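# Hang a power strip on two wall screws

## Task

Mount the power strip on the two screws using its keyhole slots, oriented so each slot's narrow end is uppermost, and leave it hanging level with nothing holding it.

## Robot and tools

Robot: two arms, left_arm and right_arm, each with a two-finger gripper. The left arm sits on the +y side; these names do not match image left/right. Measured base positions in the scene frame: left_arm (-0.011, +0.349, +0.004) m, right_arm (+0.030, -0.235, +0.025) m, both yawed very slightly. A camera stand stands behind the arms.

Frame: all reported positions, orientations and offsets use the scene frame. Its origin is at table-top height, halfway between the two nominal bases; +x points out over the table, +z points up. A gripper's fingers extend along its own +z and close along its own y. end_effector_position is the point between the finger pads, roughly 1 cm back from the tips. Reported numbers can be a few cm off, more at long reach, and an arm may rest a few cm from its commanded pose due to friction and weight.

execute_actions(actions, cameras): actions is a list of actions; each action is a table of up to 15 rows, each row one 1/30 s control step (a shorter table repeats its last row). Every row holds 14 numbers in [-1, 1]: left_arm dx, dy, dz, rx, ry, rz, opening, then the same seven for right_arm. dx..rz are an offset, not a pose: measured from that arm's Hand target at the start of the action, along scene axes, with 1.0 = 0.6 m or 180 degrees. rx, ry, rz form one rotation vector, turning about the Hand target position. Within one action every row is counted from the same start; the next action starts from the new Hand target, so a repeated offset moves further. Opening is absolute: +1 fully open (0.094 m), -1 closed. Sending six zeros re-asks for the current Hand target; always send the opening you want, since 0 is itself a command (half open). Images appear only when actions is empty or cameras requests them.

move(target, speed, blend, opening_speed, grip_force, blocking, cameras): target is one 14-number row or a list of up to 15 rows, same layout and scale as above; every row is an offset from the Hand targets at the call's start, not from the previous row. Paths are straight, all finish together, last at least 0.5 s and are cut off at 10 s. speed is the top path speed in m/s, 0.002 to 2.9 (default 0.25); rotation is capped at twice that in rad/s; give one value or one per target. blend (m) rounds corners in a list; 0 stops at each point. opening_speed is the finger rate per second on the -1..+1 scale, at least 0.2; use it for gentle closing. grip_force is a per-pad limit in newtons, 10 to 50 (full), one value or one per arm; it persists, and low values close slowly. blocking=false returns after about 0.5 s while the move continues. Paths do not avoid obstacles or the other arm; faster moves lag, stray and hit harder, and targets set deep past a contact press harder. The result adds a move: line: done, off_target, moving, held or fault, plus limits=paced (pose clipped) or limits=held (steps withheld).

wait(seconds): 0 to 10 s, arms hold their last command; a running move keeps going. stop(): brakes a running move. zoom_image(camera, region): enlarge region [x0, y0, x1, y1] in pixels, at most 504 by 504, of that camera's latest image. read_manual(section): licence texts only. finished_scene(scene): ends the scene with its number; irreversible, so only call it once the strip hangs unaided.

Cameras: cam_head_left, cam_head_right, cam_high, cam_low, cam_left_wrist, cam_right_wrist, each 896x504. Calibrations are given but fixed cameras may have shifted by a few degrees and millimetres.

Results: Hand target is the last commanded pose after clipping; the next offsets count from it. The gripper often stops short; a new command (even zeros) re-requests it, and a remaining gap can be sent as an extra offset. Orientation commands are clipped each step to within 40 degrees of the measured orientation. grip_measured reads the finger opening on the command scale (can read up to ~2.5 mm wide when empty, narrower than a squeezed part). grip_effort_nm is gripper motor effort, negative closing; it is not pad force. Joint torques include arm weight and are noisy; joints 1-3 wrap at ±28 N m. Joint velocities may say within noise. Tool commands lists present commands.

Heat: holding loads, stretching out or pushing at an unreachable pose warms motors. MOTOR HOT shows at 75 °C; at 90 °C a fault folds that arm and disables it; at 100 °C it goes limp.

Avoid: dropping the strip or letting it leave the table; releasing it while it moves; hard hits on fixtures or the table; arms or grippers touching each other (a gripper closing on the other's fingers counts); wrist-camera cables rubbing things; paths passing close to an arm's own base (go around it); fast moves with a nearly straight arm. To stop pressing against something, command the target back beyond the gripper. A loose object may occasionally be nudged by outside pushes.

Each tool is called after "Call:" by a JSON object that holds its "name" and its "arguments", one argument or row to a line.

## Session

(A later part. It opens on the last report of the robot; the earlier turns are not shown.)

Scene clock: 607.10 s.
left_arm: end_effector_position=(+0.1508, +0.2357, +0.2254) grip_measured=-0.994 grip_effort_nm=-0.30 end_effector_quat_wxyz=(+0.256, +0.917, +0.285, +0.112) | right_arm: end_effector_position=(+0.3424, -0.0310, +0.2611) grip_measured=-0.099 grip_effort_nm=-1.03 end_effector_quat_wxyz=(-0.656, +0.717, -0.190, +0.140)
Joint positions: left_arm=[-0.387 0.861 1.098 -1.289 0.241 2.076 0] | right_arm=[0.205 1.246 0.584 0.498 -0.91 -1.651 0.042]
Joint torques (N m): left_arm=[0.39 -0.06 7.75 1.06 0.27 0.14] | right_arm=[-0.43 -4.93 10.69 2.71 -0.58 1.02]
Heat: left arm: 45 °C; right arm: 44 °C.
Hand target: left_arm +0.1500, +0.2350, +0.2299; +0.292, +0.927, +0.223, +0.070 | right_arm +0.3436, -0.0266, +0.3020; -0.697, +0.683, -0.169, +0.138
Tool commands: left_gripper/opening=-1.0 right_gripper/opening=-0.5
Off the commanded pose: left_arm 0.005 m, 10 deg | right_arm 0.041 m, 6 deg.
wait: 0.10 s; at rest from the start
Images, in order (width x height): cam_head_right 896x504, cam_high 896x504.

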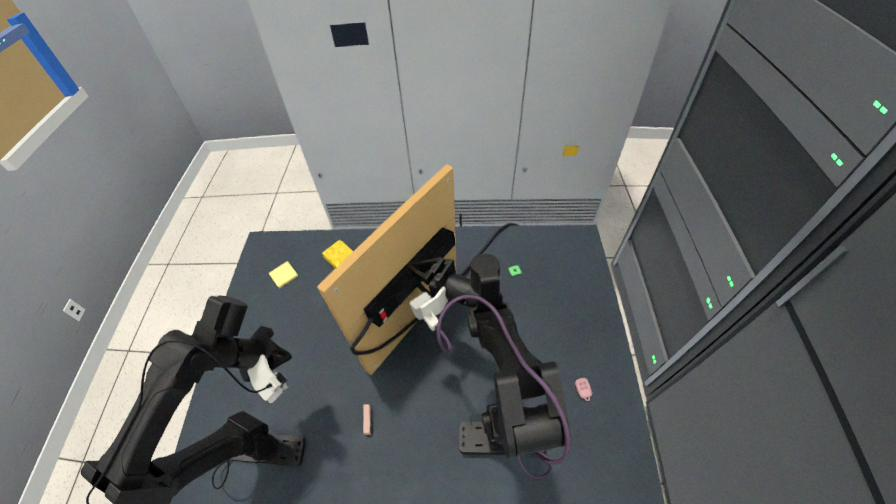

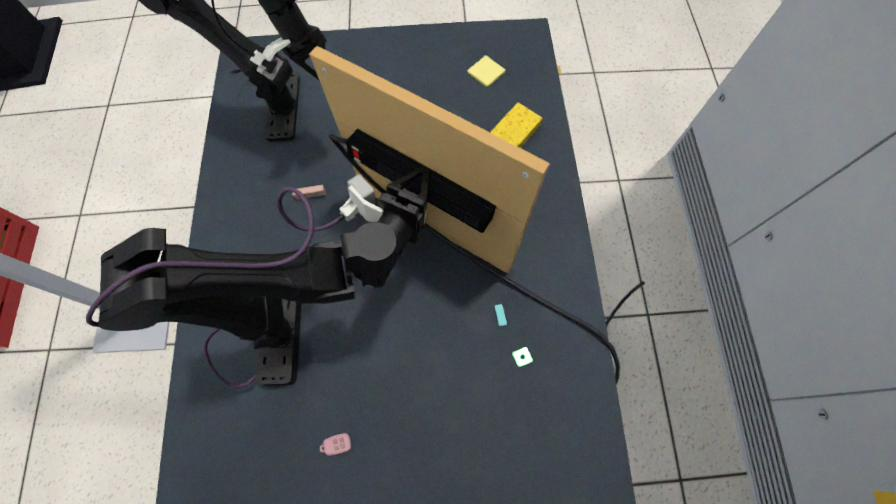

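Call:
{"name": "move", "arguments": {
  "target": [0, 0, 0, 0, 0, 0, -1, -0.0034, 0.0024, -0.0017, -0.0050, -0.0073, 0, -0.5],
  "speed": 0.02,
  "cameras": []
}}

Scene clock: 609.60 s.
left_arm: end_effector_position=(+0.1508, +0.2357, +0.2254) grip_measured=-0.994 grip_effort_nm=-0.30 end_effector_quat_wxyz=(+0.256, +0.917, +0.285, +0.112) | right_arm: end_effector_position=(+0.3424, -0.0310, +0.2614) grip_measured=-0.099 grip_effort_nm=-1.03 end_effector_quat_wxyz=(-0.656, +0.717, -0.188, +0.142)
Joint positions: left_arm=[-0.387 0.861 1.098 -1.289 0.241 2.076 0] | right_arm=[0.205 1.246 0.584 0.499 -0.91 -1.656 0.042]
Joint torques (N m): left_arm=[0.4 -0.06 7.75 1.06 0.27 0.14] | right_arm=[0.24 -5.42 9.95 2.73 -0.51 0.82]
Heat: left arm: 45 °C; right arm: 44 °C.
Hand target: left_arm +0.1500, +0.2350, +0.2299; +0.292, +0.927, +0.223, +0.070 | right_arm +0.3416, -0.0251, +0.3010; -0.693, +0.687, -0.159, +0.148
Off the commanded pose: left_arm 0.005 m, 10 deg | right_arm 0.040 m, 6 deg.
joint sent to its limit (left arm) — joint 6 (wrist roll), upper limit. The joint targets are off in orientation, not in position.
move: off_target (left_arm, right_arm)
No camera images: "cameras" was empty.

Call:
{"name": "move", "arguments": {
  "target": [0, 0, 0, 0, 0, 0, -1, -0.0041, 0.0028, -0.0017, -0.0035, -0.0051, 0, -0.5],
  "speed": 0.02,
  "cameras": []
}}

Scene clock: 610.77 s.
left_arm: end_effector_position=(+0.1508, +0.2357, +0.2254) grip_measured=-0.994 grip_effort_nm=-0.30 end_effector_quat_wxyz=(+0.256, +0.917, +0.285, +0.112) | right_arm: end_effector_position=(+0.3423, -0.0307, +0.2620) grip_measured=-0.099 grip_effort_nm=-1.03 end_effector_quat_wxyz=(-0.656, +0.717, -0.184, +0.146)
Joint positions: left_arm=[-0.387 0.861 1.098 -1.289 0.241 2.076 0] | right_arm=[0.206 1.246 0.584 0.503 -0.91 -1.664 0.042]
Joint torques (N m): left_arm=[0.4 -0.05 7.73 1.07 0.27 0.14] | right_arm=[1.06 -6.19 9.28 2.7 -0.36 0.8]
Heat: left arm: 45 °C; right arm: 44 °C.
Hand target: left_arm +0.1500, +0.2350, +0.2299; +0.292, +0.927, +0.223, +0.070 | right_arm +0.3391, -0.0234, +0.3000; -0.691, +0.690, -0.153, +0.154
Off the commanded pose: left_arm 0.005 m, 10 deg | right_arm 0.039 m, 6 deg.
joint sent to its limit (left arm) — joint 6 (wrist roll), upper limit. The joint targets are off in orientation, not in position.
move: off_target (left_arm, right_arm)
No camera images: "cameras" was empty.

Call:
{"name": "move", "arguments": {
  "target": [0, 0, 0, 0, 0, 0, -1, 0.0080, 0.0129, -0.0067, 0, 0, 0, -0.5],
  "speed": 0.05,
  "cameras": []
}}

Scene clock: 612.03 s.
left_arm: end_effector_position=(+0.1508, +0.2357, +0.2254) grip_measured=-0.994 grip_effort_nm=-0.30 end_effector_quat_wxyz=(+0.256, +0.917, +0.285, +0.112) | right_arm: end_effector_position=(+0.3426, -0.0304, +0.2621) grip_measured=-0.099 grip_effort_nm=-1.03 end_effector_quat_wxyz=(-0.656, +0.717, -0.183, +0.147)
Joint positions: left_arm=[-0.387 0.861 1.098 -1.289 0.241 2.076 0] | right_arm=[0.207 1.247 0.584 0.506 -0.907 -1.664 0.042]
Joint torques (N m): left_arm=[0.4 -0.05 7.72 1.07 0.27 0.14] | right_arm=[3.18 -3.26 9.54 2.97 -0.18 0.79]
Heat: left arm: 45 °C; right arm: 44 °C.
Hand target: left_arm +0.1500, +0.2350, +0.2299; +0.292, +0.927, +0.223, +0.070 | right_arm +0.3440, -0.0157, +0.2959; -0.691, +0.690, -0.153, +0.154
Off the commanded pose: left_arm 0.005 m, 10 deg | right_arm 0.037 m, 6 deg.
joint sent to its limit (left arm) — joint 6 (wrist roll), upper limit. The joint targets are off in orientation, not in position.
move: off_target (left_arm, right_arm)
No camera images: "cameras" was empty.

Call:
{"name": "move", "arguments": {
  "target": [0, 0, 0, 0, 0, 0, -1, -0.0033, -0.0025, -0.0133, 0, 0, 0, -0.5],
  "speed": 0.02,
  "cameras": []
}}

Scene clock: 613.73 s.
left_arm: end_effector_position=(+0.1508, +0.2357, +0.2254) grip_measured=-0.994 grip_effort_nm=-0.30 end_effector_quat_wxyz=(+0.256, +0.917, +0.285, +0.112) | right_arm: end_effector_position=(+0.3425, -0.0303, +0.2619) grip_measured=-0.099 grip_effort_nm=-1.03 end_effector_quat_wxyz=(+0.660, -0.713, +0.181, -0.149)
Joint positions: left_arm=[-0.387 0.861 1.098 -1.289 0.241 2.076 0] | right_arm=[0.207 1.253 0.571 0.546 -0.908 -1.651 0.042]
Joint torques (N m): left_arm=[0.4 -0.05 7.73 1.07 0.27 0.15] | right_arm=[3.07 -2.96 8.28 2.97 -0.22 0.67]
Heat: left arm: 45 °C; right arm: 44 °C.
Hand target: left_arm +0.1500, +0.2350, +0.2299; +0.292, +0.927, +0.223, +0.070 | right_arm +0.3420, -0.0172, +0.2879; +0.691, -0.690, +0.153, -0.154
Off the commanded pose: left_arm 0.005 m, 10 deg | right_arm 0.029 m, 5 deg.
joint sent to its limit (left arm) — joint 6 (wrist roll), upper limit. The joint targets are off in orientation, not in position.
move: off_target (left_arm, right_arm)
No camera images: "cameras" was empty.

Call:
{"name": "move", "arguments": {
  "target": [0, 0, 0, 0, 0, 0, -1, -0.0009, -0.0014, -0.0117, 0, 0, 0, -0.5],
  "speed": 0.02,
  "cameras": []
}}

Scene clock: 615.43 s.
left_arm: end_effector_position=(+0.1508, +0.2357, +0.2254) grip_measured=-0.994 grip_effort_nm=-0.30 end_effector_quat_wxyz=(+0.256, +0.917, +0.285, +0.112) | right_arm: end_effector_position=(+0.3424, -0.0305, +0.2614) grip_measured=-0.099 grip_effort_nm=-1.03 end_effector_quat_wxyz=(+0.667, -0.707, +0.178, -0.152)
Joint positions: left_arm=[-0.387 0.861 1.098 -1.289 0.241 2.076 0] | right_arm=[0.205 1.266 0.551 0.611 -0.914 -1.63 0.042]
Joint torques (N m): left_arm=[0.4 -0.05 7.75 1.06 0.27 0.14] | right_arm=[3.02 -2.59 7.9 2.73 -0.12 0.47]
Heat: left arm: 45 °C; right arm: 44 °C.
Hand target: left_arm +0.1500, +0.2350, +0.2299; +0.292, +0.927, +0.223, +0.070 | right_arm +0.3415, -0.0180, +0.2810; +0.691, -0.690, +0.153, -0.154
Off the commanded pose: left_arm 0.005 m, 10 deg | right_arm 0.023 m, 4 deg.
joint sent to its limit (left arm) — joint 6 (wrist roll), upper limit. The joint targets are off in orientation, not in position.
move: off_target (left_arm, right_arm)
No camera images: "cameras" was empty.

Call:
{"name": "move", "arguments": {
  "target": [0, 0, 0, 0, 0, 0, -1, -0.0009, -0.0014, -0.01, 0.0022, 0.0032, 0, -0.5],
  "speed": 0.02,
  "cameras": []
}}

Scene clock: 617.37 s.
left_arm: end_effector_position=(+0.1508, +0.2357, +0.2254) grip_measured=-0.994 grip_effort_nm=-0.30 end_effector_quat_wxyz=(+0.256, +0.917, +0.285, +0.112) | right_arm: end_effector_position=(+0.3425, -0.0308, +0.2609) grip_measured=-0.099 grip_effort_nm=-1.03 end_effector_quat_wxyz=(+0.674, -0.701, +0.175, -0.154)
Joint positions: left_arm=[-0.387 0.861 1.098 -1.289 0.241 2.076 0] | right_arm=[0.203 1.28 0.534 0.672 -0.917 -1.609 0.042]
Joint torques (N m): left_arm=[0.4 -0.05 7.75 1.07 0.27 0.14] | right_arm=[3.03 -2.44 7.51 2.52 -0.12 0.49]
Heat: left arm: 45 °C; right arm: 44 °C.
Hand target: left_arm +0.1500, +0.2350, +0.2299; +0.292, +0.927, +0.223, +0.070 | right_arm +0.3410, -0.0189, +0.2750; +0.692, -0.688, +0.157, -0.150
Off the commanded pose: left_arm 0.005 m, 10 deg | right_arm 0.019 m, 3 deg.
joint sent to its limit (left arm) — joint 6 (wrist roll), upper limit. The joint targets are off in orientation, not in position.
move: off_target (left_arm, right_arm)
No camera images: "cameras" was empty.

Call:
{"name": "move", "arguments": {
  "target": [0, 0, 0, 0, 0, 0, -1, -0.0014, -0.0021, -0.01, -0.0070, 0.0095, 0, -0.5],
  "speed": 0.02,
  "cameras": []
}}

Scene clock: 619.23 s.
left_arm: end_effector_position=(+0.1508, +0.2357, +0.2254) grip_measured=-0.994 grip_effort_nm=-0.31 end_effector_quat_wxyz=(+0.256, +0.917, +0.285, +0.112) | right_arm: end_effector_position=(+0.3424, -0.0308, +0.2604) grip_measured=-0.099 grip_effort_nm=-1.03 end_effector_quat_wxyz=(+0.673, -0.702, +0.175, -0.154)
Joint positions: left_arm=[-0.387 0.861 1.098 -1.289 0.241 2.076 0] | right_arm=[0.203 1.28 0.534 0.67 -0.917 -1.611 0.042]
Joint torques (N m): left_arm=[0.39 -0.06 7.75 1.07 0.27 0.14] | right_arm=[2.74 -3.19 8.1 1.92 -0.1 0.34]
Heat: left arm: 45 °C; right arm: 43 °C.
Hand target: left_arm +0.1500, +0.2350, +0.2299; +0.292, +0.927, +0.223, +0.070 | right_arm +0.3401, -0.0201, +0.2689; +0.682, -0.698, +0.166, -0.141
Off the commanded pose: left_arm 0.005 m, 10 deg | right_arm 0.014 m, 2 deg.
joint sent to its limit (left arm) — joint 6 (wrist roll), upper limit. The joint targets are off in orientation, not in position.
move: off_target (left_arm, right_arm)
No camera images: "cameras" was empty.

Call:
{"name": "move", "arguments": {
  "target": [0, 0, 0, 0, 0, 0, -1, -0.0009, -0.0014, -0.01, 0, 0, 0, -0.5],
  "speed": 0.02,
  "cameras": []
}}

Scene clock: 620.60 s.
left_arm: end_effector_position=(+0.1508, +0.2357, +0.2254) grip_measured=-0.994 grip_effort_nm=-0.30 end_effector_quat_wxyz=(+0.256, +0.917, +0.285, +0.112) | right_arm: end_effector_position=(+0.3423, -0.0308, +0.2604) grip_measured=-0.099 grip_effort_nm=-1.03 end_effector_quat_wxyz=(+0.673, -0.702, +0.175, -0.153)
Joint positions: left_arm=[-0.387 0.861 1.098 -1.289 0.241 2.076 0] | right_arm=[0.203 1.28 0.534 0.67 -0.919 -1.611 0.042]
Joint torques (N m): left_arm=[0.42 -0.03 7.75 1.07 0.27 0.14] | right_arm=[2.52 -2.32 6.2 2.23 -0.1 0.3]
Heat: left arm: 45 °C; right arm: 43 °C.
Hand target: left_arm +0.1500, +0.2350, +0.2299; +0.292, +0.927, +0.223, +0.070 | right_arm +0.3396, -0.0210, +0.2630; +0.682, -0.698, +0.166, -0.141
Off the commanded pose: left_arm 0.005 m, 10 deg | right_arm 0.010 m, 2 deg.
joint sent to its limit (left arm) — joint 6 (wrist roll), upper limit. The joint targets are off in orientation, not in position.
move: off_target (left_arm)
No camera images: "cameras" was empty.

Call:
{"name": "wait", "arguments": {
  "seconds": 0.1,
  "cameras": ["cam_head_right", "cam_high"]
}}

Call:
{"name": "zoom_image", "arguments": {
  "camera": "cam_head_right",
  "region": [350, 290, 400, 340]
}}

Call:
{"name": "zoom_image", "arguments": {
  "camera": "cam_head_right",
  "region": [420, 205, 470, 255]
}}

Call:
{"name": "zoom_image", "arguments": {
  "camera": "cam_high",
  "region": [325, 110, 385, 160]
}}

Call:
{"name": "zoom_image", "arguments": {
  "camera": "cam_high",
  "region": [470, 180, 530, 230]
}}

Scene clock: 621.40 s.
left_arm: end_effector_position=(+0.1508, +0.2357, +0.2254) grip_measured=-0.994 grip_effort_nm=-0.30 end_effector_quat_wxyz=(+0.256, +0.917, +0.285, +0.112) | right_arm: end_effector_position=(+0.3423, -0.0308, +0.2604) grip_measured=-0.099 grip_effort_nm=-1.03 end_effector_quat_wxyz=(+0.673, -0.702, +0.175, -0.153)
Joint positions: left_arm=[-0.387 0.861 1.098 -1.289 0.241 2.076 0] | right_arm=[0.203 1.28 0.534 0.67 -0.919 -1.611 0.042]
Joint torques (N m): left_arm=[0.4 -0.05 7.73 1.07 0.27 0.14] | right_arm=[2.55 -2.32 6.49 2.23 -0.11 0.27]
Heat: left arm: 45 °C; right arm: 43 °C.
Hand target: left_arm +0.1500, +0.2350, +0.2299; +0.292, +0.927, +0.223, +0.070 | right_arm +0.3396, -0.0210, +0.2630; +0.682, -0.698, +0.166, -0.141
Tool commands: left_gripper/opening=-1.0 right_gripper/opening=-0.5
Off the commanded pose: left_arm 0.005 m, 10 deg | right_arm 0.010 m, 2 deg.
wait: 0.10 s; at rest from the start
Images, in order (width x height): cam_head_right 896x504, cam_high 896x504.

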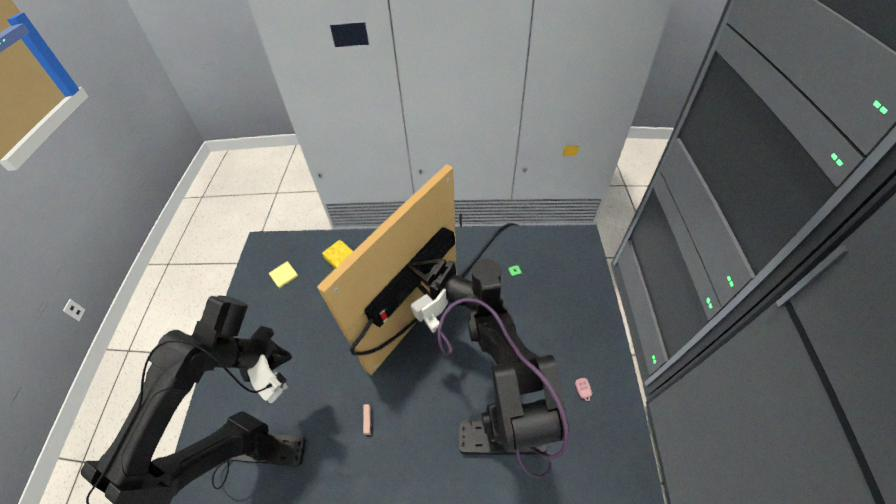

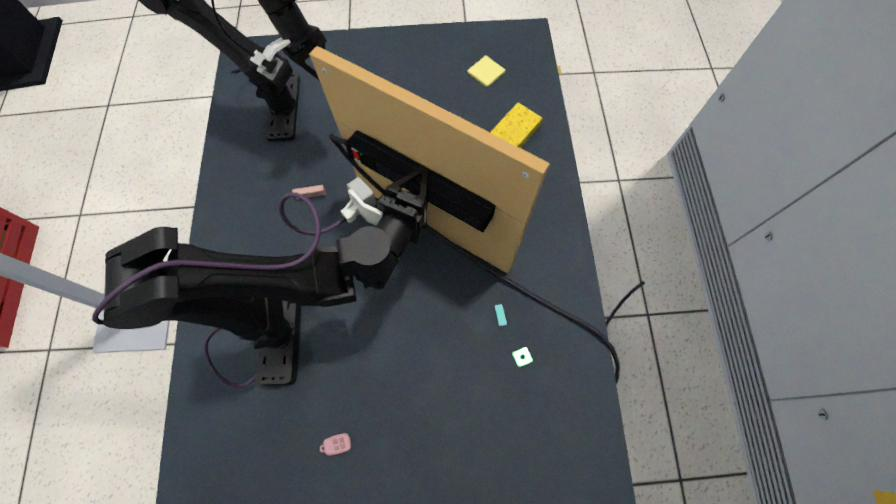

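Scaled by 10.080 from the camera's 896x504 image, which has a finer 1280x720 frame.

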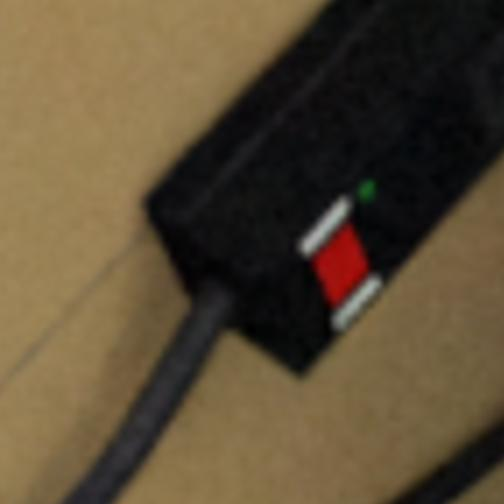

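Scaled by 10.080 from the camera's 896x504 image, which has a finer 1280x720 frame.

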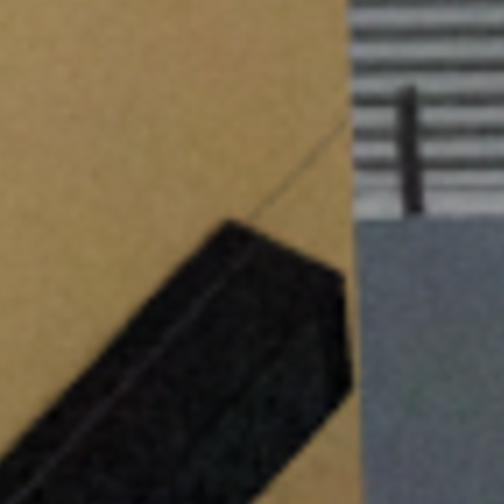

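Scaled by 8.400 from the camera's 896x504 image, which has a finer 1280x720 frame.

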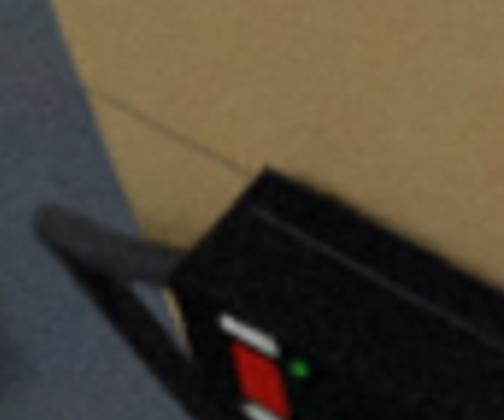

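Scaled by 8.400 from the camera's 896x504 image, which has a finer 1280x720 frame.

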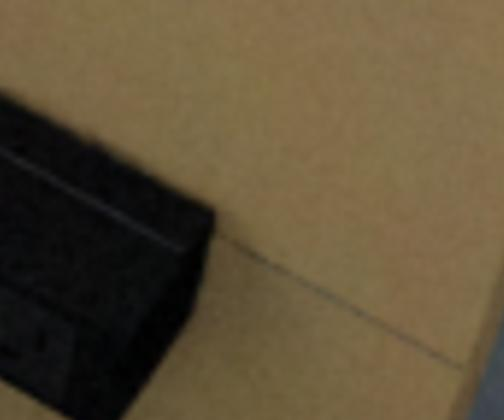

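Call:
{"name": "move", "arguments": {
  "target": [0, 0, 0, 0, 0, 0, -1, 0, 0, -0.0117, 0, 0, 0, -0.5],
  "speed": 0.02,
  "cameras": []
}}

Scene clock: 623.53 s.
left_arm: end_effector_position=(+0.1508, +0.2357, +0.2254) grip_measured=-0.994 grip_effort_nm=-0.30 end_effector_quat_wxyz=(+0.256, +0.917, +0.285, +0.112) | right_arm: end_effector_position=(+0.3427, -0.0296, +0.2583) grip_measured=-0.099 grip_effort_nm=-1.03 end_effector_quat_wxyz=(+0.676, -0.699, +0.164, -0.162)
Joint positions: left_arm=[-0.387 0.861 1.098 -1.289 0.241 2.076 0] | right_arm=[0.206 1.3 0.519 0.727 -0.918 -1.617 0.042]
Joint torques (N m): left_arm=[0.39 -0.06 7.75 1.07 0.27 0.14] | right_arm=[2.35 -2.47 6.04 2.03 -0.09 0.39]
Heat: left arm: 45 °C; right arm: 43 °C.
Hand target: left_arm +0.1500, +0.2350, +0.2299; +0.292, +0.927, +0.223, +0.070 | right_arm +0.3395, -0.0210, +0.2559; +0.682, -0.698, +0.166, -0.141
Off the commanded pose: left_arm 0.005 m, 10 deg | right_arm 0.009 m, 2 deg.
joint sent to its limit (left arm) — joint 6 (wrist roll), upper limit. The joint targets are off in orientation, not in position.
move: off_target (left_arm)
No camera images: "cameras" was empty.

Call:
{"name": "move", "arguments": {
  "target": [0, 0, 0, 0, 0, 0, -1, 0, 0, 0.0033, 0.0047, 0.0069, -0.0167, -0.5],
  "speed": 0.02,
  "cameras": []
}}

Scene clock: 626.70 s.
left_arm: end_effector_position=(+0.1508, +0.2357, +0.2254) grip_measured=-0.994 grip_effort_nm=-0.31 end_effector_quat_wxyz=(+0.256, +0.917, +0.285, +0.112) | right_arm: end_effector_position=(+0.3431, -0.0295, +0.2580) grip_measured=-0.099 grip_effort_nm=-1.03 end_effector_quat_wxyz=(+0.677, -0.695, +0.173, -0.171)
Joint positions: left_arm=[-0.387 0.861 1.098 -1.289 0.241 2.076 0] | right_arm=[0.218 1.292 0.501 0.752 -0.881 -1.603 0.042]
Joint torques (N m): left_arm=[0.4 -0.05 7.75 1.06 0.27 0.14] | right_arm=[3.18 -4.51 5.68 1.78 0.27 0.58]
Heat: left arm: 45 °C; right arm: 42 °C.
Hand target: left_arm +0.1500, +0.2350, +0.2299; +0.292, +0.927, +0.223, +0.070 | right_arm +0.3395, -0.0210, +0.2580; +0.682, -0.690, +0.192, -0.150
Off the commanded pose: left_arm 0.005 m, 10 deg | right_arm 0.009 m, 3 deg.
joint sent to its limit (left arm) — joint 6 (wrist roll), upper limit. The joint targets are off in orientation, not in position.
move: off_target (left_arm, right_arm)
No camera images: "cameras" was empty.

Call:
{"name": "move", "arguments": {
  "target": [0, 0, 0, 0, 0, 0, -1, -0.0009, -0.0014, 0, 0.0063, 0.0092, -0.0056, -0.5],
  "speed": 0.02,
  "cameras": []
}}

Scene clock: 628.70 s.
left_arm: end_effector_position=(+0.1508, +0.2357, +0.2254) grip_measured=-0.994 grip_effort_nm=-0.30 end_effector_quat_wxyz=(+0.256, +0.917, +0.285, +0.112) | right_arm: end_effector_position=(+0.3431, -0.0296, +0.2579) grip_measured=-0.099 grip_effort_nm=-1.03 end_effector_quat_wxyz=(+0.677, -0.692, +0.181, -0.176)
Joint positions: left_arm=[-0.387 0.861 1.098 -1.289 0.241 2.076 0] | right_arm=[0.227 1.283 0.491 0.759 -0.854 -1.595 0.042]
Joint torques (N m): left_arm=[0.42 -0.06 7.75 1.07 0.27 0.14] | right_arm=[3.11 -4.72 5.7 1.71 0.21 0.84]
Heat: left arm: 45 °C; right arm: 42 °C.
Hand target: left_arm +0.1500, +0.2350, +0.2299; +0.292, +0.927, +0.223, +0.070 | right_arm +0.3390, -0.0219, +0.2579; +0.684, -0.683, +0.210, -0.144
Off the commanded pose: left_arm 0.005 m, 10 deg | right_arm 0.009 m, 5 deg.
joint sent to its limit (left arm) — joint 6 (wrist roll), upper limit. The joint targets are off in orientation, not in position.
move: off_target (left_arm, right_arm)
No camera images: "cameras" was empty.

Call:
{"name": "move", "arguments": {
  "target": [0, 0, 0, 0, 0, 0, -1, 0.0013, -0.0070, 0.005, 0, 0, 0, -0.5],
  "speed": 0.02,
  "cameras": []
}}

Scene clock: 632.43 s.
left_arm: end_effector_position=(+0.1508, +0.2357, +0.2254) grip_measured=-0.994 grip_effort_nm=-0.30 end_effector_quat_wxyz=(+0.256, +0.917, +0.285, +0.112) | right_arm: end_effector_position=(+0.3430, -0.0295, +0.2581) grip_measured=-0.099 grip_effort_nm=-1.03 end_effector_quat_wxyz=(+0.677, -0.692, +0.181, -0.176)
Joint positions: left_arm=[-0.387 0.861 1.098 -1.289 0.241 2.076 0] | right_arm=[0.227 1.283 0.491 0.759 -0.854 -1.594 0.042]
Joint torques (N m): left_arm=[0.42 -0.03 7.73 1.07 0.27 0.14] | right_arm=[1.51 -5.35 6.17 1.6 0.05 0.88]
Heat: left arm: 45 °C; right arm: 42 °C.
Hand target: left_arm +0.1500, +0.2350, +0.2299; +0.292, +0.927, +0.223, +0.070 | right_arm +0.3397, -0.0260, +0.2609; +0.684, -0.683, +0.210, -0.144
Off the commanded pose: left_arm 0.005 m, 10 deg | right_arm 0.005 m, 5 deg.
joint sent to its limit (left arm) — joint 6 (wrist roll), upper limit. The joint targets are off in orientation, not in position.
move: off_target (left_arm, right_arm)
No camera images: "cameras" was empty.

Call:
{"name": "move", "arguments": {
  "target": [0, 0, 0, 0, 0, 0, -1, -0.0028, -0.0041, 0.005, -0.0107, -0.0156, 0, -0.5],
  "speed": 0.02,
  "cameras": ["cam_head_right", "cam_high"]
}}

Call:
{"name": "zoom_image", "arguments": {
  "camera": "cam_head_right",
  "region": [350, 290, 400, 340]
}}

Call:
{"name": "zoom_image", "arguments": {
  "camera": "cam_head_right",
  "region": [420, 205, 470, 255]
}}

Call:
{"name": "zoom_image", "arguments": {
  "camera": "cam_high",
  "region": [325, 110, 385, 160]
}}

Call:
{"name": "zoom_image", "arguments": {
  "camera": "cam_high",
  "region": [470, 180, 530, 230]
}}

Scene clock: 635.03 s.
left_arm: end_effector_position=(+0.1508, +0.2357, +0.2254) grip_measured=-0.994 grip_effort_nm=-0.30 end_effector_quat_wxyz=(+0.256, +0.917, +0.285, +0.112) | right_arm: end_effector_position=(+0.3416, -0.0304, +0.2567) grip_measured=-0.099 grip_effort_nm=-1.03 end_effector_quat_wxyz=(+0.673, -0.695, +0.187, -0.173)
Joint positions: left_arm=[-0.387 0.861 1.098 -1.289 0.241 2.076 0] | right_arm=[0.227 1.266 0.491 0.723 -0.849 -1.599 0.042]
Joint torques (N m): left_arm=[0.4 -0.05 7.75 1.07 0.27 0.14] | right_arm=[0.79 -6.12 6.69 1.66 -0.07 0.27]
Heat: left arm: 45 °C; right arm: 42 °C.
Hand target: left_arm +0.1500, +0.2350, +0.2299; +0.292, +0.927, +0.223, +0.070 | right_arm +0.3381, -0.0285, +0.2639; +0.678, -0.691, +0.191, -0.165
Off the commanded pose: left_arm 0.005 m, 10 deg | right_arm 0.008 m, 1 deg.
joint sent to its limit (left arm) — joint 6 (wrist roll), upper limit. The joint targets are off in orientation, not in position.
move: off_target (left_arm)
Images, in order (width x height): cam_head_right 896x504, cam_high 896x504.

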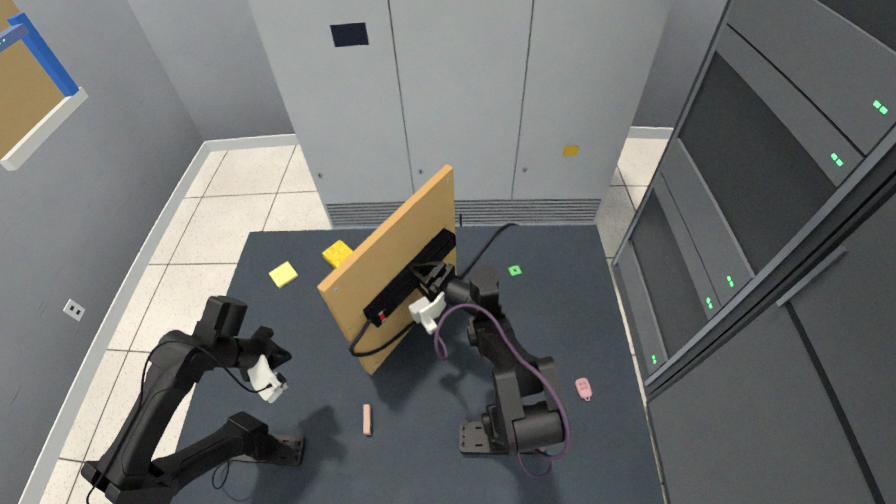

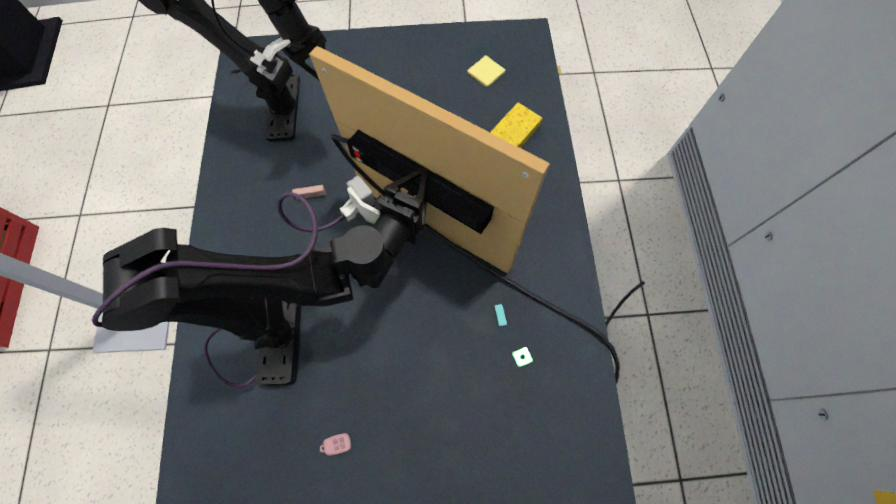

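Scaled by 10.080 from the camera's 896x504 image, which has a finer 1280x720 frame.

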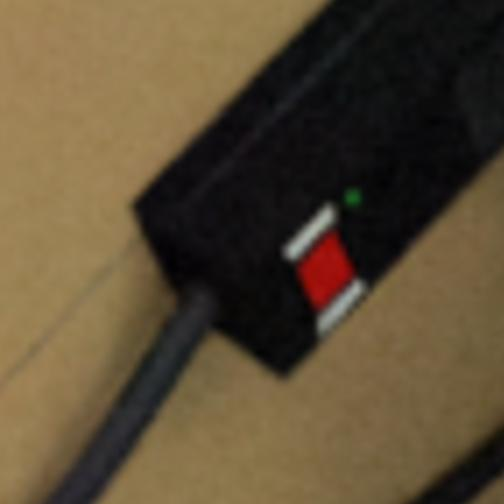

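Scaled by 10.080 from the camera's 896x504 image, which has a finer 1280x720 frame.

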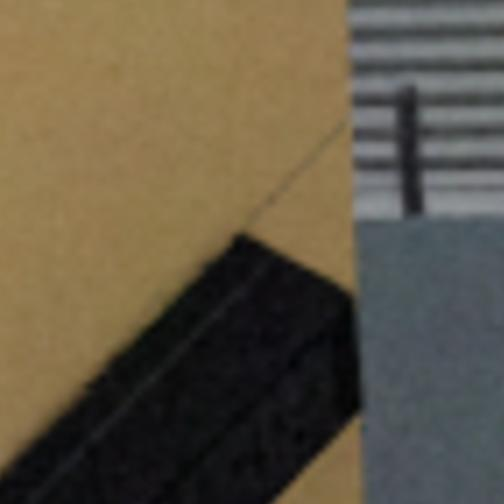

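Scaled by 8.400 from the camera's 896x504 image, which has a finer 1280x720 frame.

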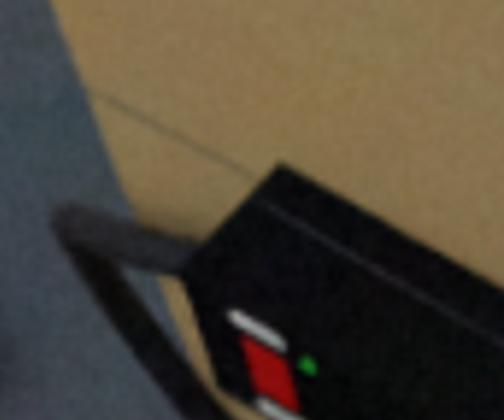

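Scaled by 8.400 from the camera's 896x504 image, which has a finer 1280x720 frame.

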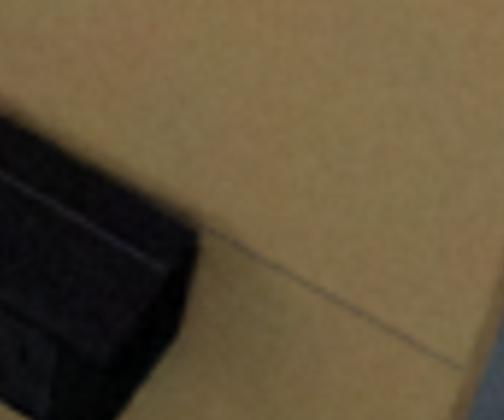

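Call:
{"name": "move", "arguments": {
  "target": [0, 0, 0, 0, 0, 0, -1, 0.0104, 0.0151, 0.001, 0, 0, 0.0028, -0.5],
  "speed": 0.06,
  "cameras": []
}}

Scene clock: 637.87 s.
left_arm: end_effector_position=(+0.1508, +0.2357, +0.2254) grip_measured=-0.994 grip_effort_nm=-0.30 end_effector_quat_wxyz=(+0.256, +0.917, +0.285, +0.112) | right_arm: end_effector_position=(+0.3431, -0.0275, +0.2559) grip_measured=-0.099 grip_effort_nm=-1.03 end_effector_quat_wxyz=(+0.671, -0.696, +0.186, -0.177)
Joint positions: left_arm=[-0.387 0.861 1.098 -1.289 0.241 2.076 0] | right_arm=[0.241 1.273 0.495 0.722 -0.829 -1.61 0.042]
Joint torques (N m): left_arm=[0.4 -0.06 7.75 1.07 0.27 0.14] | right_arm=[1.94 -3.18 9.18 1.75 -0.1 0.4]
Heat: left arm: 45 °C; right arm: 42 °C.
Hand target: left_arm +0.1500, +0.2350, +0.2299; +0.292, +0.927, +0.223, +0.070 | right_arm +0.3443, -0.0194, +0.2646; +0.678, -0.692, +0.187, -0.162
Off the commanded pose: left_arm 0.005 m, 10 deg | right_arm 0.012 m, 2 deg.
joint sent to its limit (left arm) — joint 6 (wrist roll), upper limit. The joint targets are off in orientation, not in position.
move: off_target (left_arm, right_arm)
No camera images: "cameras" was empty.

Call:
{"name": "move", "arguments": {
  "target": [0, 0, 0, 0, 0, 0, -1, 0.0038, 0.0055, 0, 0, 0, 0, -0.5],
  "speed": 0.04,
  "cameras": ["cam_head_right", "cam_high"]
}}

Call:
{"name": "zoom_image", "arguments": {
  "camera": "cam_head_right",
  "region": [350, 290, 400, 340]
}}

Call:
{"name": "zoom_image", "arguments": {
  "camera": "cam_head_right",
  "region": [420, 205, 470, 255]
}}

Call:
{"name": "zoom_image", "arguments": {
  "camera": "cam_high",
  "region": [325, 110, 385, 160]
}}

Call:
{"name": "zoom_image", "arguments": {
  "camera": "cam_high",
  "region": [470, 180, 530, 230]
}}

Scene clock: 639.70 s.
left_arm: end_effector_position=(+0.1508, +0.2357, +0.2254) grip_measured=-0.994 grip_effort_nm=-0.30 end_effector_quat_wxyz=(+0.256, +0.917, +0.285, +0.112) | right_arm: end_effector_position=(+0.3439, -0.0265, +0.2553) grip_measured=-0.099 grip_effort_nm=-1.03 end_effector_quat_wxyz=(+0.670, -0.696, +0.186, -0.177)
Joint positions: left_arm=[-0.387 0.861 1.098 -1.289 0.241 2.076 0] | right_arm=[0.245 1.277 0.497 0.722 -0.825 -1.611 0.042]
Joint torques (N m): left_arm=[0.39 -0.06 7.76 1.07 0.27 0.14] | right_arm=[2.59 -2.47 9.47 1.86 0.06 0.38]
Heat: left arm: 45 °C; right arm: 42 °C.
Hand target: left_arm +0.1500, +0.2350, +0.2299; +0.292, +0.927, +0.223, +0.070 | right_arm +0.3466, -0.0161, +0.2645; +0.678, -0.692, +0.187, -0.161
Off the commanded pose: left_arm 0.005 m, 10 deg | right_arm 0.014 m, 2 deg.
joint sent to its limit (left arm) — joint 6 (wrist roll), upper limit. The joint targets are off in orientation, not in position.
move: off_target (left_arm, right_arm)
Images, in order (width x height): cam_head_right 896x504, cam_high 896x504.

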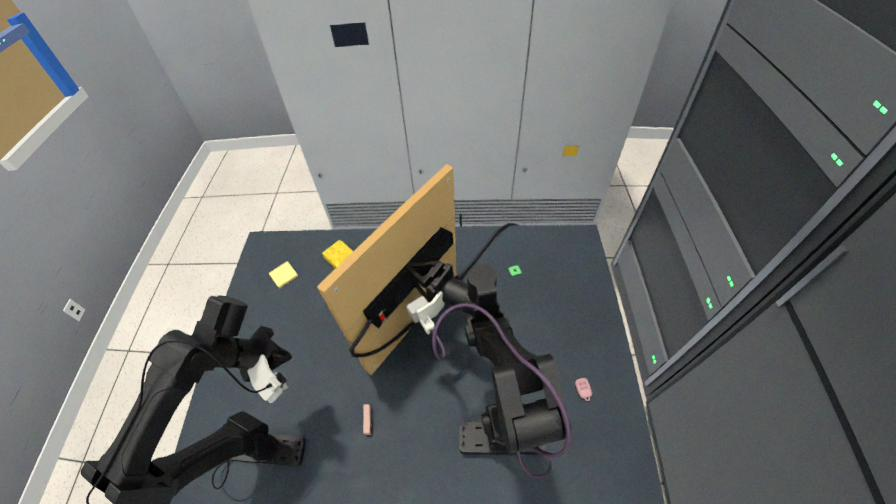

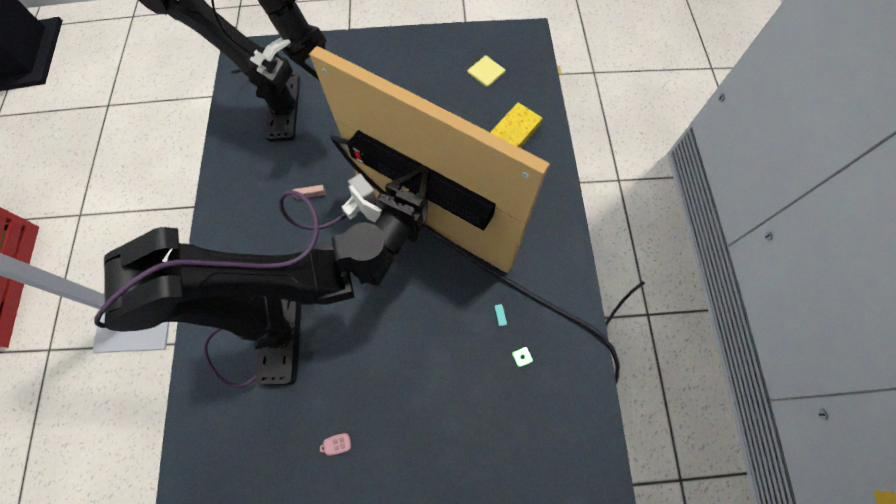

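Scaled by 10.080 from the camera's 896x504 image, which has a finer 1280x720 frame.

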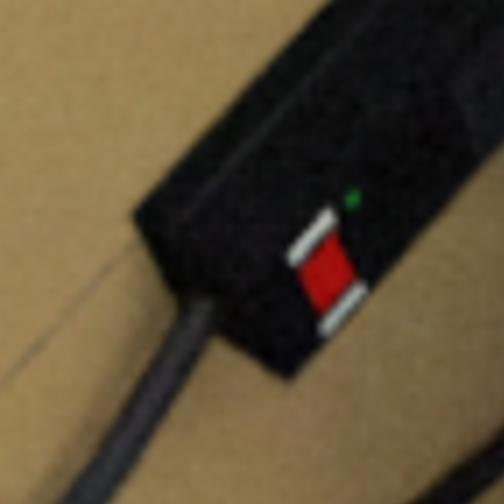

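Scaled by 10.080 from the camera's 896x504 image, which has a finer 1280x720 frame.

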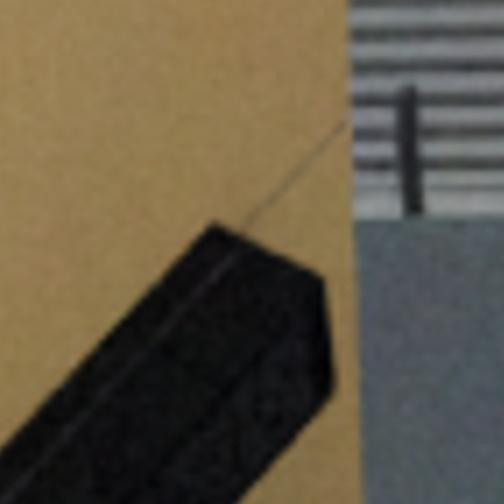

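Scaled by 8.400 from the camera's 896x504 image, which has a finer 1280x720 frame.

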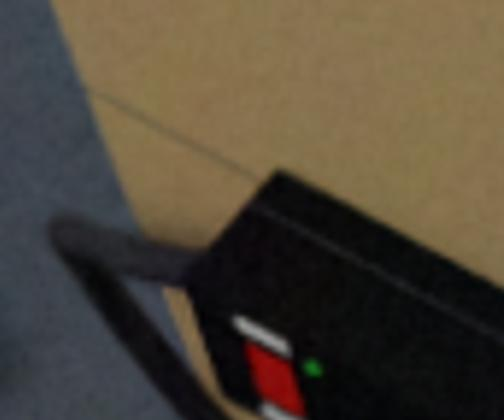

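Scaled by 8.400 from the camera's 896x504 image, which has a finer 1280x720 frame.

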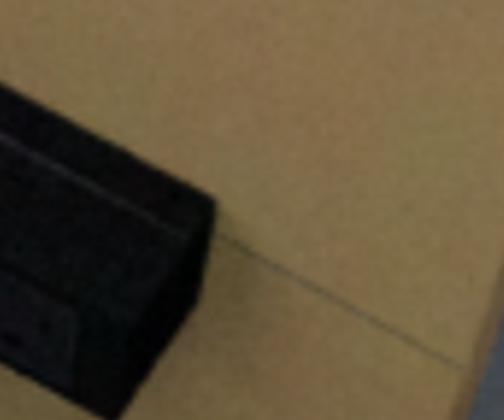

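Call:
{"name": "move", "arguments": {
  "target": [0, 0, 0, 0, 0, 0, -1, -0.0024, -0.0034, -0.015, 0.0044, 0.0064, 0, -0.5],
  "speed": 0.025,
  "cameras": []
}}

Scene clock: 641.90 s.
left_arm: end_effector_position=(+0.1508, +0.2357, +0.2254) grip_measured=-0.994 grip_effort_nm=-0.30 end_effector_quat_wxyz=(+0.256, +0.917, +0.285, +0.112) | right_arm: end_effector_position=(+0.3444, -0.0264, +0.2554) grip_measured=-0.099 grip_effort_nm=-1.03 end_effector_quat_wxyz=(+0.673, -0.695, +0.183, -0.175)
Joint positions: left_arm=[-0.387 0.861 1.098 -1.289 0.241 2.076 0] | right_arm=[0.241 1.29 0.497 0.745 -0.838 -1.603 0.042]
Joint torques (N m): left_arm=[0.39 -0.06 7.73 1.07 0.27 0.15] | right_arm=[2.32 -2.09 6.95 2.06 0.09 0.6]
Heat: left arm: 45 °C; right arm: 43 °C.
Hand target: left_arm +0.1500, +0.2350, +0.2299; +0.292, +0.927, +0.223, +0.070 | right_arm +0.3452, -0.0181, +0.2555; +0.681, -0.689, +0.195, -0.153
Off the commanded pose: left_arm 0.005 m, 10 deg | right_arm 0.008 m, 3 deg.
joint sent to its limit (left arm) — joint 6 (wrist roll), upper limit. The joint targets are off in orientation, not in position.
move: off_target (left_arm, right_arm)
No camera images: "cameras" was empty.

Call:
{"name": "move", "arguments": {
  "target": [0, 0, 0, 0, 0, 0, -1, -0.0019, -0.0027, -0.0133, 0.0031, 0.0046, 0, -0.5],
  "speed": 0.025,
  "cameras": []
}}

Scene clock: 643.30 s.
left_arm: end_effector_position=(+0.1508, +0.2357, +0.2254) grip_measured=-0.994 grip_effort_nm=-0.30 end_effector_quat_wxyz=(+0.256, +0.917, +0.285, +0.112) | right_arm: end_effector_position=(+0.3447, -0.0263, +0.2546) grip_measured=-0.099 grip_effort_nm=-1.03 end_effector_quat_wxyz=(+0.680, -0.688, +0.180, -0.178)
Joint positions: left_arm=[-0.387 0.861 1.098 -1.289 0.241 2.076 0] | right_arm=[0.241 1.313 0.479 0.817 -0.838 -1.582 0.042]
Joint torques (N m): left_arm=[0.4 -0.06 7.73 1.07 0.27 0.14] | right_arm=[1.84 -2.43 5.91 1.77 0.03 0.54]
Heat: left arm: 45 °C; right arm: 43 °C.
Hand target: left_arm +0.1500, +0.2350, +0.2299; +0.292, +0.927, +0.223, +0.070 | right_arm +0.3440, -0.0197, +0.2475; +0.683, -0.687, +0.201, -0.147
Off the commanded pose: left_arm 0.005 m, 10 deg | right_arm 0.010 m, 4 deg.
joint sent to its limit (left arm) — joint 6 (wrist roll), upper limit. The joint targets are off in orientation, not in position.
move: off_target (left_arm, right_arm)
No camera images: "cameras" was empty.

Call:
{"name": "move", "arguments": {
  "target": [0, 0, 0, 0, 0, 0, -1, -0.0009, -0.0014, -0.0133, -0.0061, 0.0108, 0, -0.5],
  "speed": 0.025,
  "cameras": []
}}

Scene clock: 644.90 s.
left_arm: end_effector_position=(+0.1508, +0.2357, +0.2254) grip_measured=-0.994 grip_effort_nm=-0.31 end_effector_quat_wxyz=(+0.256, +0.917, +0.285, +0.112) | right_arm: end_effector_position=(+0.3447, -0.0263, +0.2544) grip_measured=-0.099 grip_effort_nm=-1.03 end_effector_quat_wxyz=(+0.680, -0.688, +0.181, -0.177)
Joint positions: left_arm=[-0.387 0.861 1.098 -1.289 0.241 2.076 0] | right_arm=[0.241 1.313 0.479 0.816 -0.838 -1.582 0.042]
Joint torques (N m): left_arm=[0.39 -0.06 7.75 1.07 0.27 0.14] | right_arm=[1.65 -2.55 5.98 1.32 0 0.46]
Heat: left arm: 45 °C; right arm: 43 °C.
Hand target: left_arm +0.1500, +0.2350, +0.2299; +0.292, +0.927, +0.223, +0.070 | right_arm +0.3435, -0.0206, +0.2395; +0.673, -0.696, +0.211, -0.138
Off the commanded pose: left_arm 0.005 m, 10 deg | right_arm 0.016 m, 6 deg.
joint sent to its limit (left arm) — joint 6 (wrist roll), upper limit. The joint targets are off in orientation, not in position.
move: off_target (left_arm, right_arm)
No camera images: "cameras" was empty.

Call:
{"name": "move", "arguments": {
  "target": [0, 0, 0, 0, 0, 0, -1, -0.0009, -0.0014, -0.0133, 0, 0, 0, -0.5],
  "speed": 0.025,
  "cameras": ["cam_head_right", "cam_high"]
}}

Call:
{"name": "zoom_image", "arguments": {
  "camera": "cam_head_right",
  "region": [345, 205, 475, 345]
}}

Call:
{"name": "zoom_image", "arguments": {
  "camera": "cam_high",
  "region": [325, 110, 525, 240]
}}

Scene clock: 646.50 s.
left_arm: end_effector_position=(+0.1508, +0.2357, +0.2254) grip_measured=-0.994 grip_effort_nm=-0.30 end_effector_quat_wxyz=(+0.256, +0.917, +0.285, +0.112) | right_arm: end_effector_position=(+0.3449, -0.0270, +0.2426) grip_measured=-0.099 grip_effort_nm=-1.03 end_effector_quat_wxyz=(+0.674, -0.693, +0.190, -0.170)
Joint positions: left_arm=[-0.387 0.861 1.098 -1.289 0.241 2.076 0] | right_arm=[0.239 1.331 0.464 0.818 -0.836 -1.587 0.042]
Joint torques (N m): left_arm=[0.39 -0.05 7.73 1.07 0.27 0.14] | right_arm=[1.51 -2.63 5.41 1.7 -0.05 0.46]
Heat: left arm: 45 °C; right arm: 43 °C.
Hand target: left_arm +0.1500, +0.2350, +0.2299; +0.292, +0.927, +0.223, +0.070 | right_arm +0.3430, -0.0215, +0.2316; +0.673, -0.695, +0.211, -0.138
Off the commanded pose: left_arm 0.005 m, 10 deg | right_arm 0.013 m, 5 deg.
joint sent to its limit (left arm) — joint 6 (wrist roll), upper limit. The joint targets are off in orientation, not in position.
move: off_target (left_arm, right_arm)
Images, in order (width x height): cam_head_right 896x504, cam_high 896x504.

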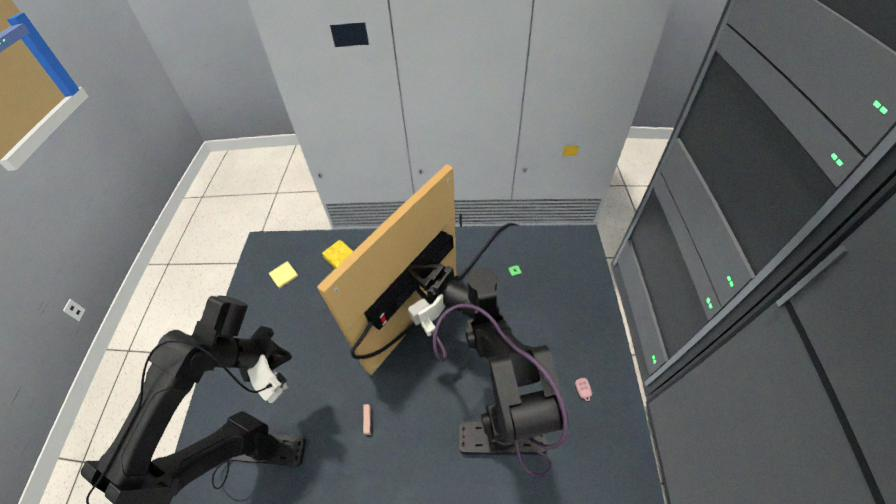

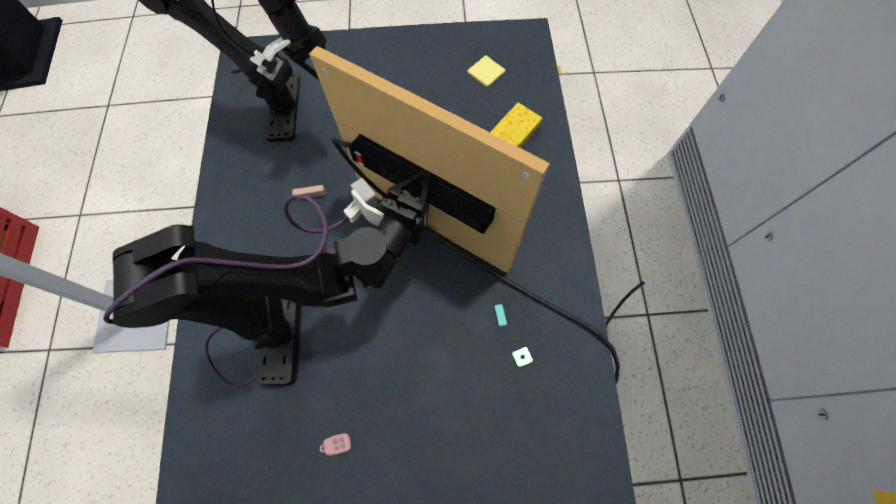

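Scaled by 3.600 from the camera's 896x504 image, which has a finer 1280x720 frame.

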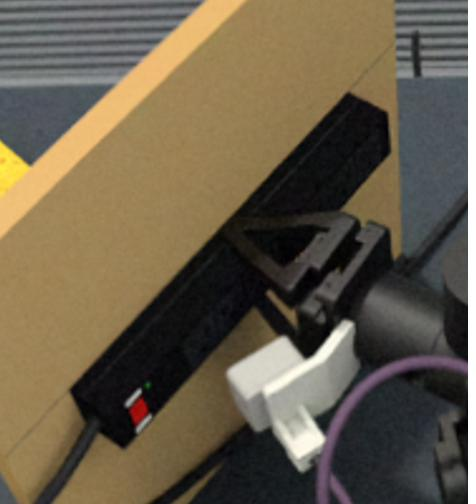

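Scaled by 2.520 from the camera's 896x504 image, which has a finer 1280x720 frame.

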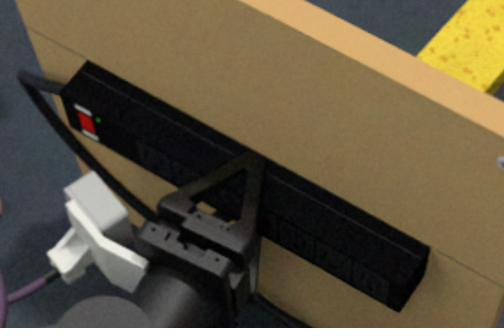

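Call:
{"name": "zoom_image", "arguments": {
  "camera": "cam_head_right",
  "region": [350, 290, 400, 340]
}}

Call:
{"name": "zoom_image", "arguments": {
  "camera": "cam_head_right",
  "region": [420, 205, 470, 255]
}}

Call:
{"name": "zoom_image", "arguments": {
  "camera": "cam_high",
  "region": [325, 110, 385, 160]
}}

Call:
{"name": "zoom_image", "arguments": {
  "camera": "cam_high",
  "region": [470, 180, 530, 230]
}}

Scaled by 10.080 from the camera's 896x504 image, which has a finer 1280x720 frame.

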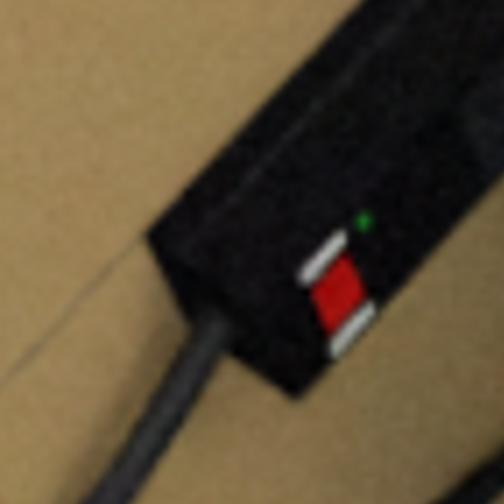

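Scaled by 10.080 from the camera's 896x504 image, which has a finer 1280x720 frame.

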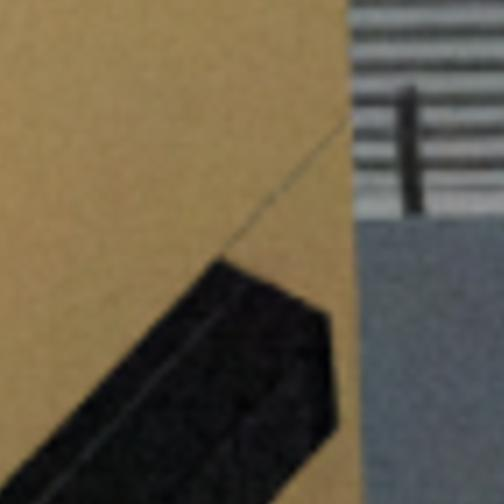

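Scaled by 8.400 from the camera's 896x504 image, which has a finer 1280x720 frame.

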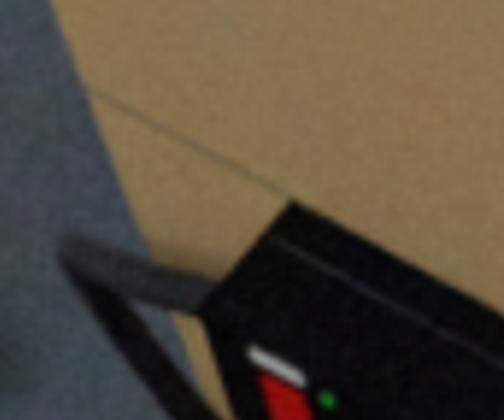

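Scaled by 8.400 from the camera's 896x504 image, which has a finer 1280x720 frame.

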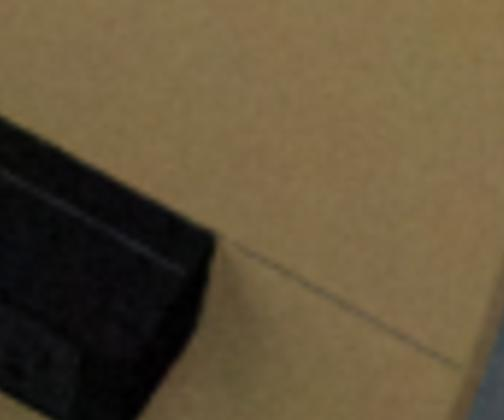

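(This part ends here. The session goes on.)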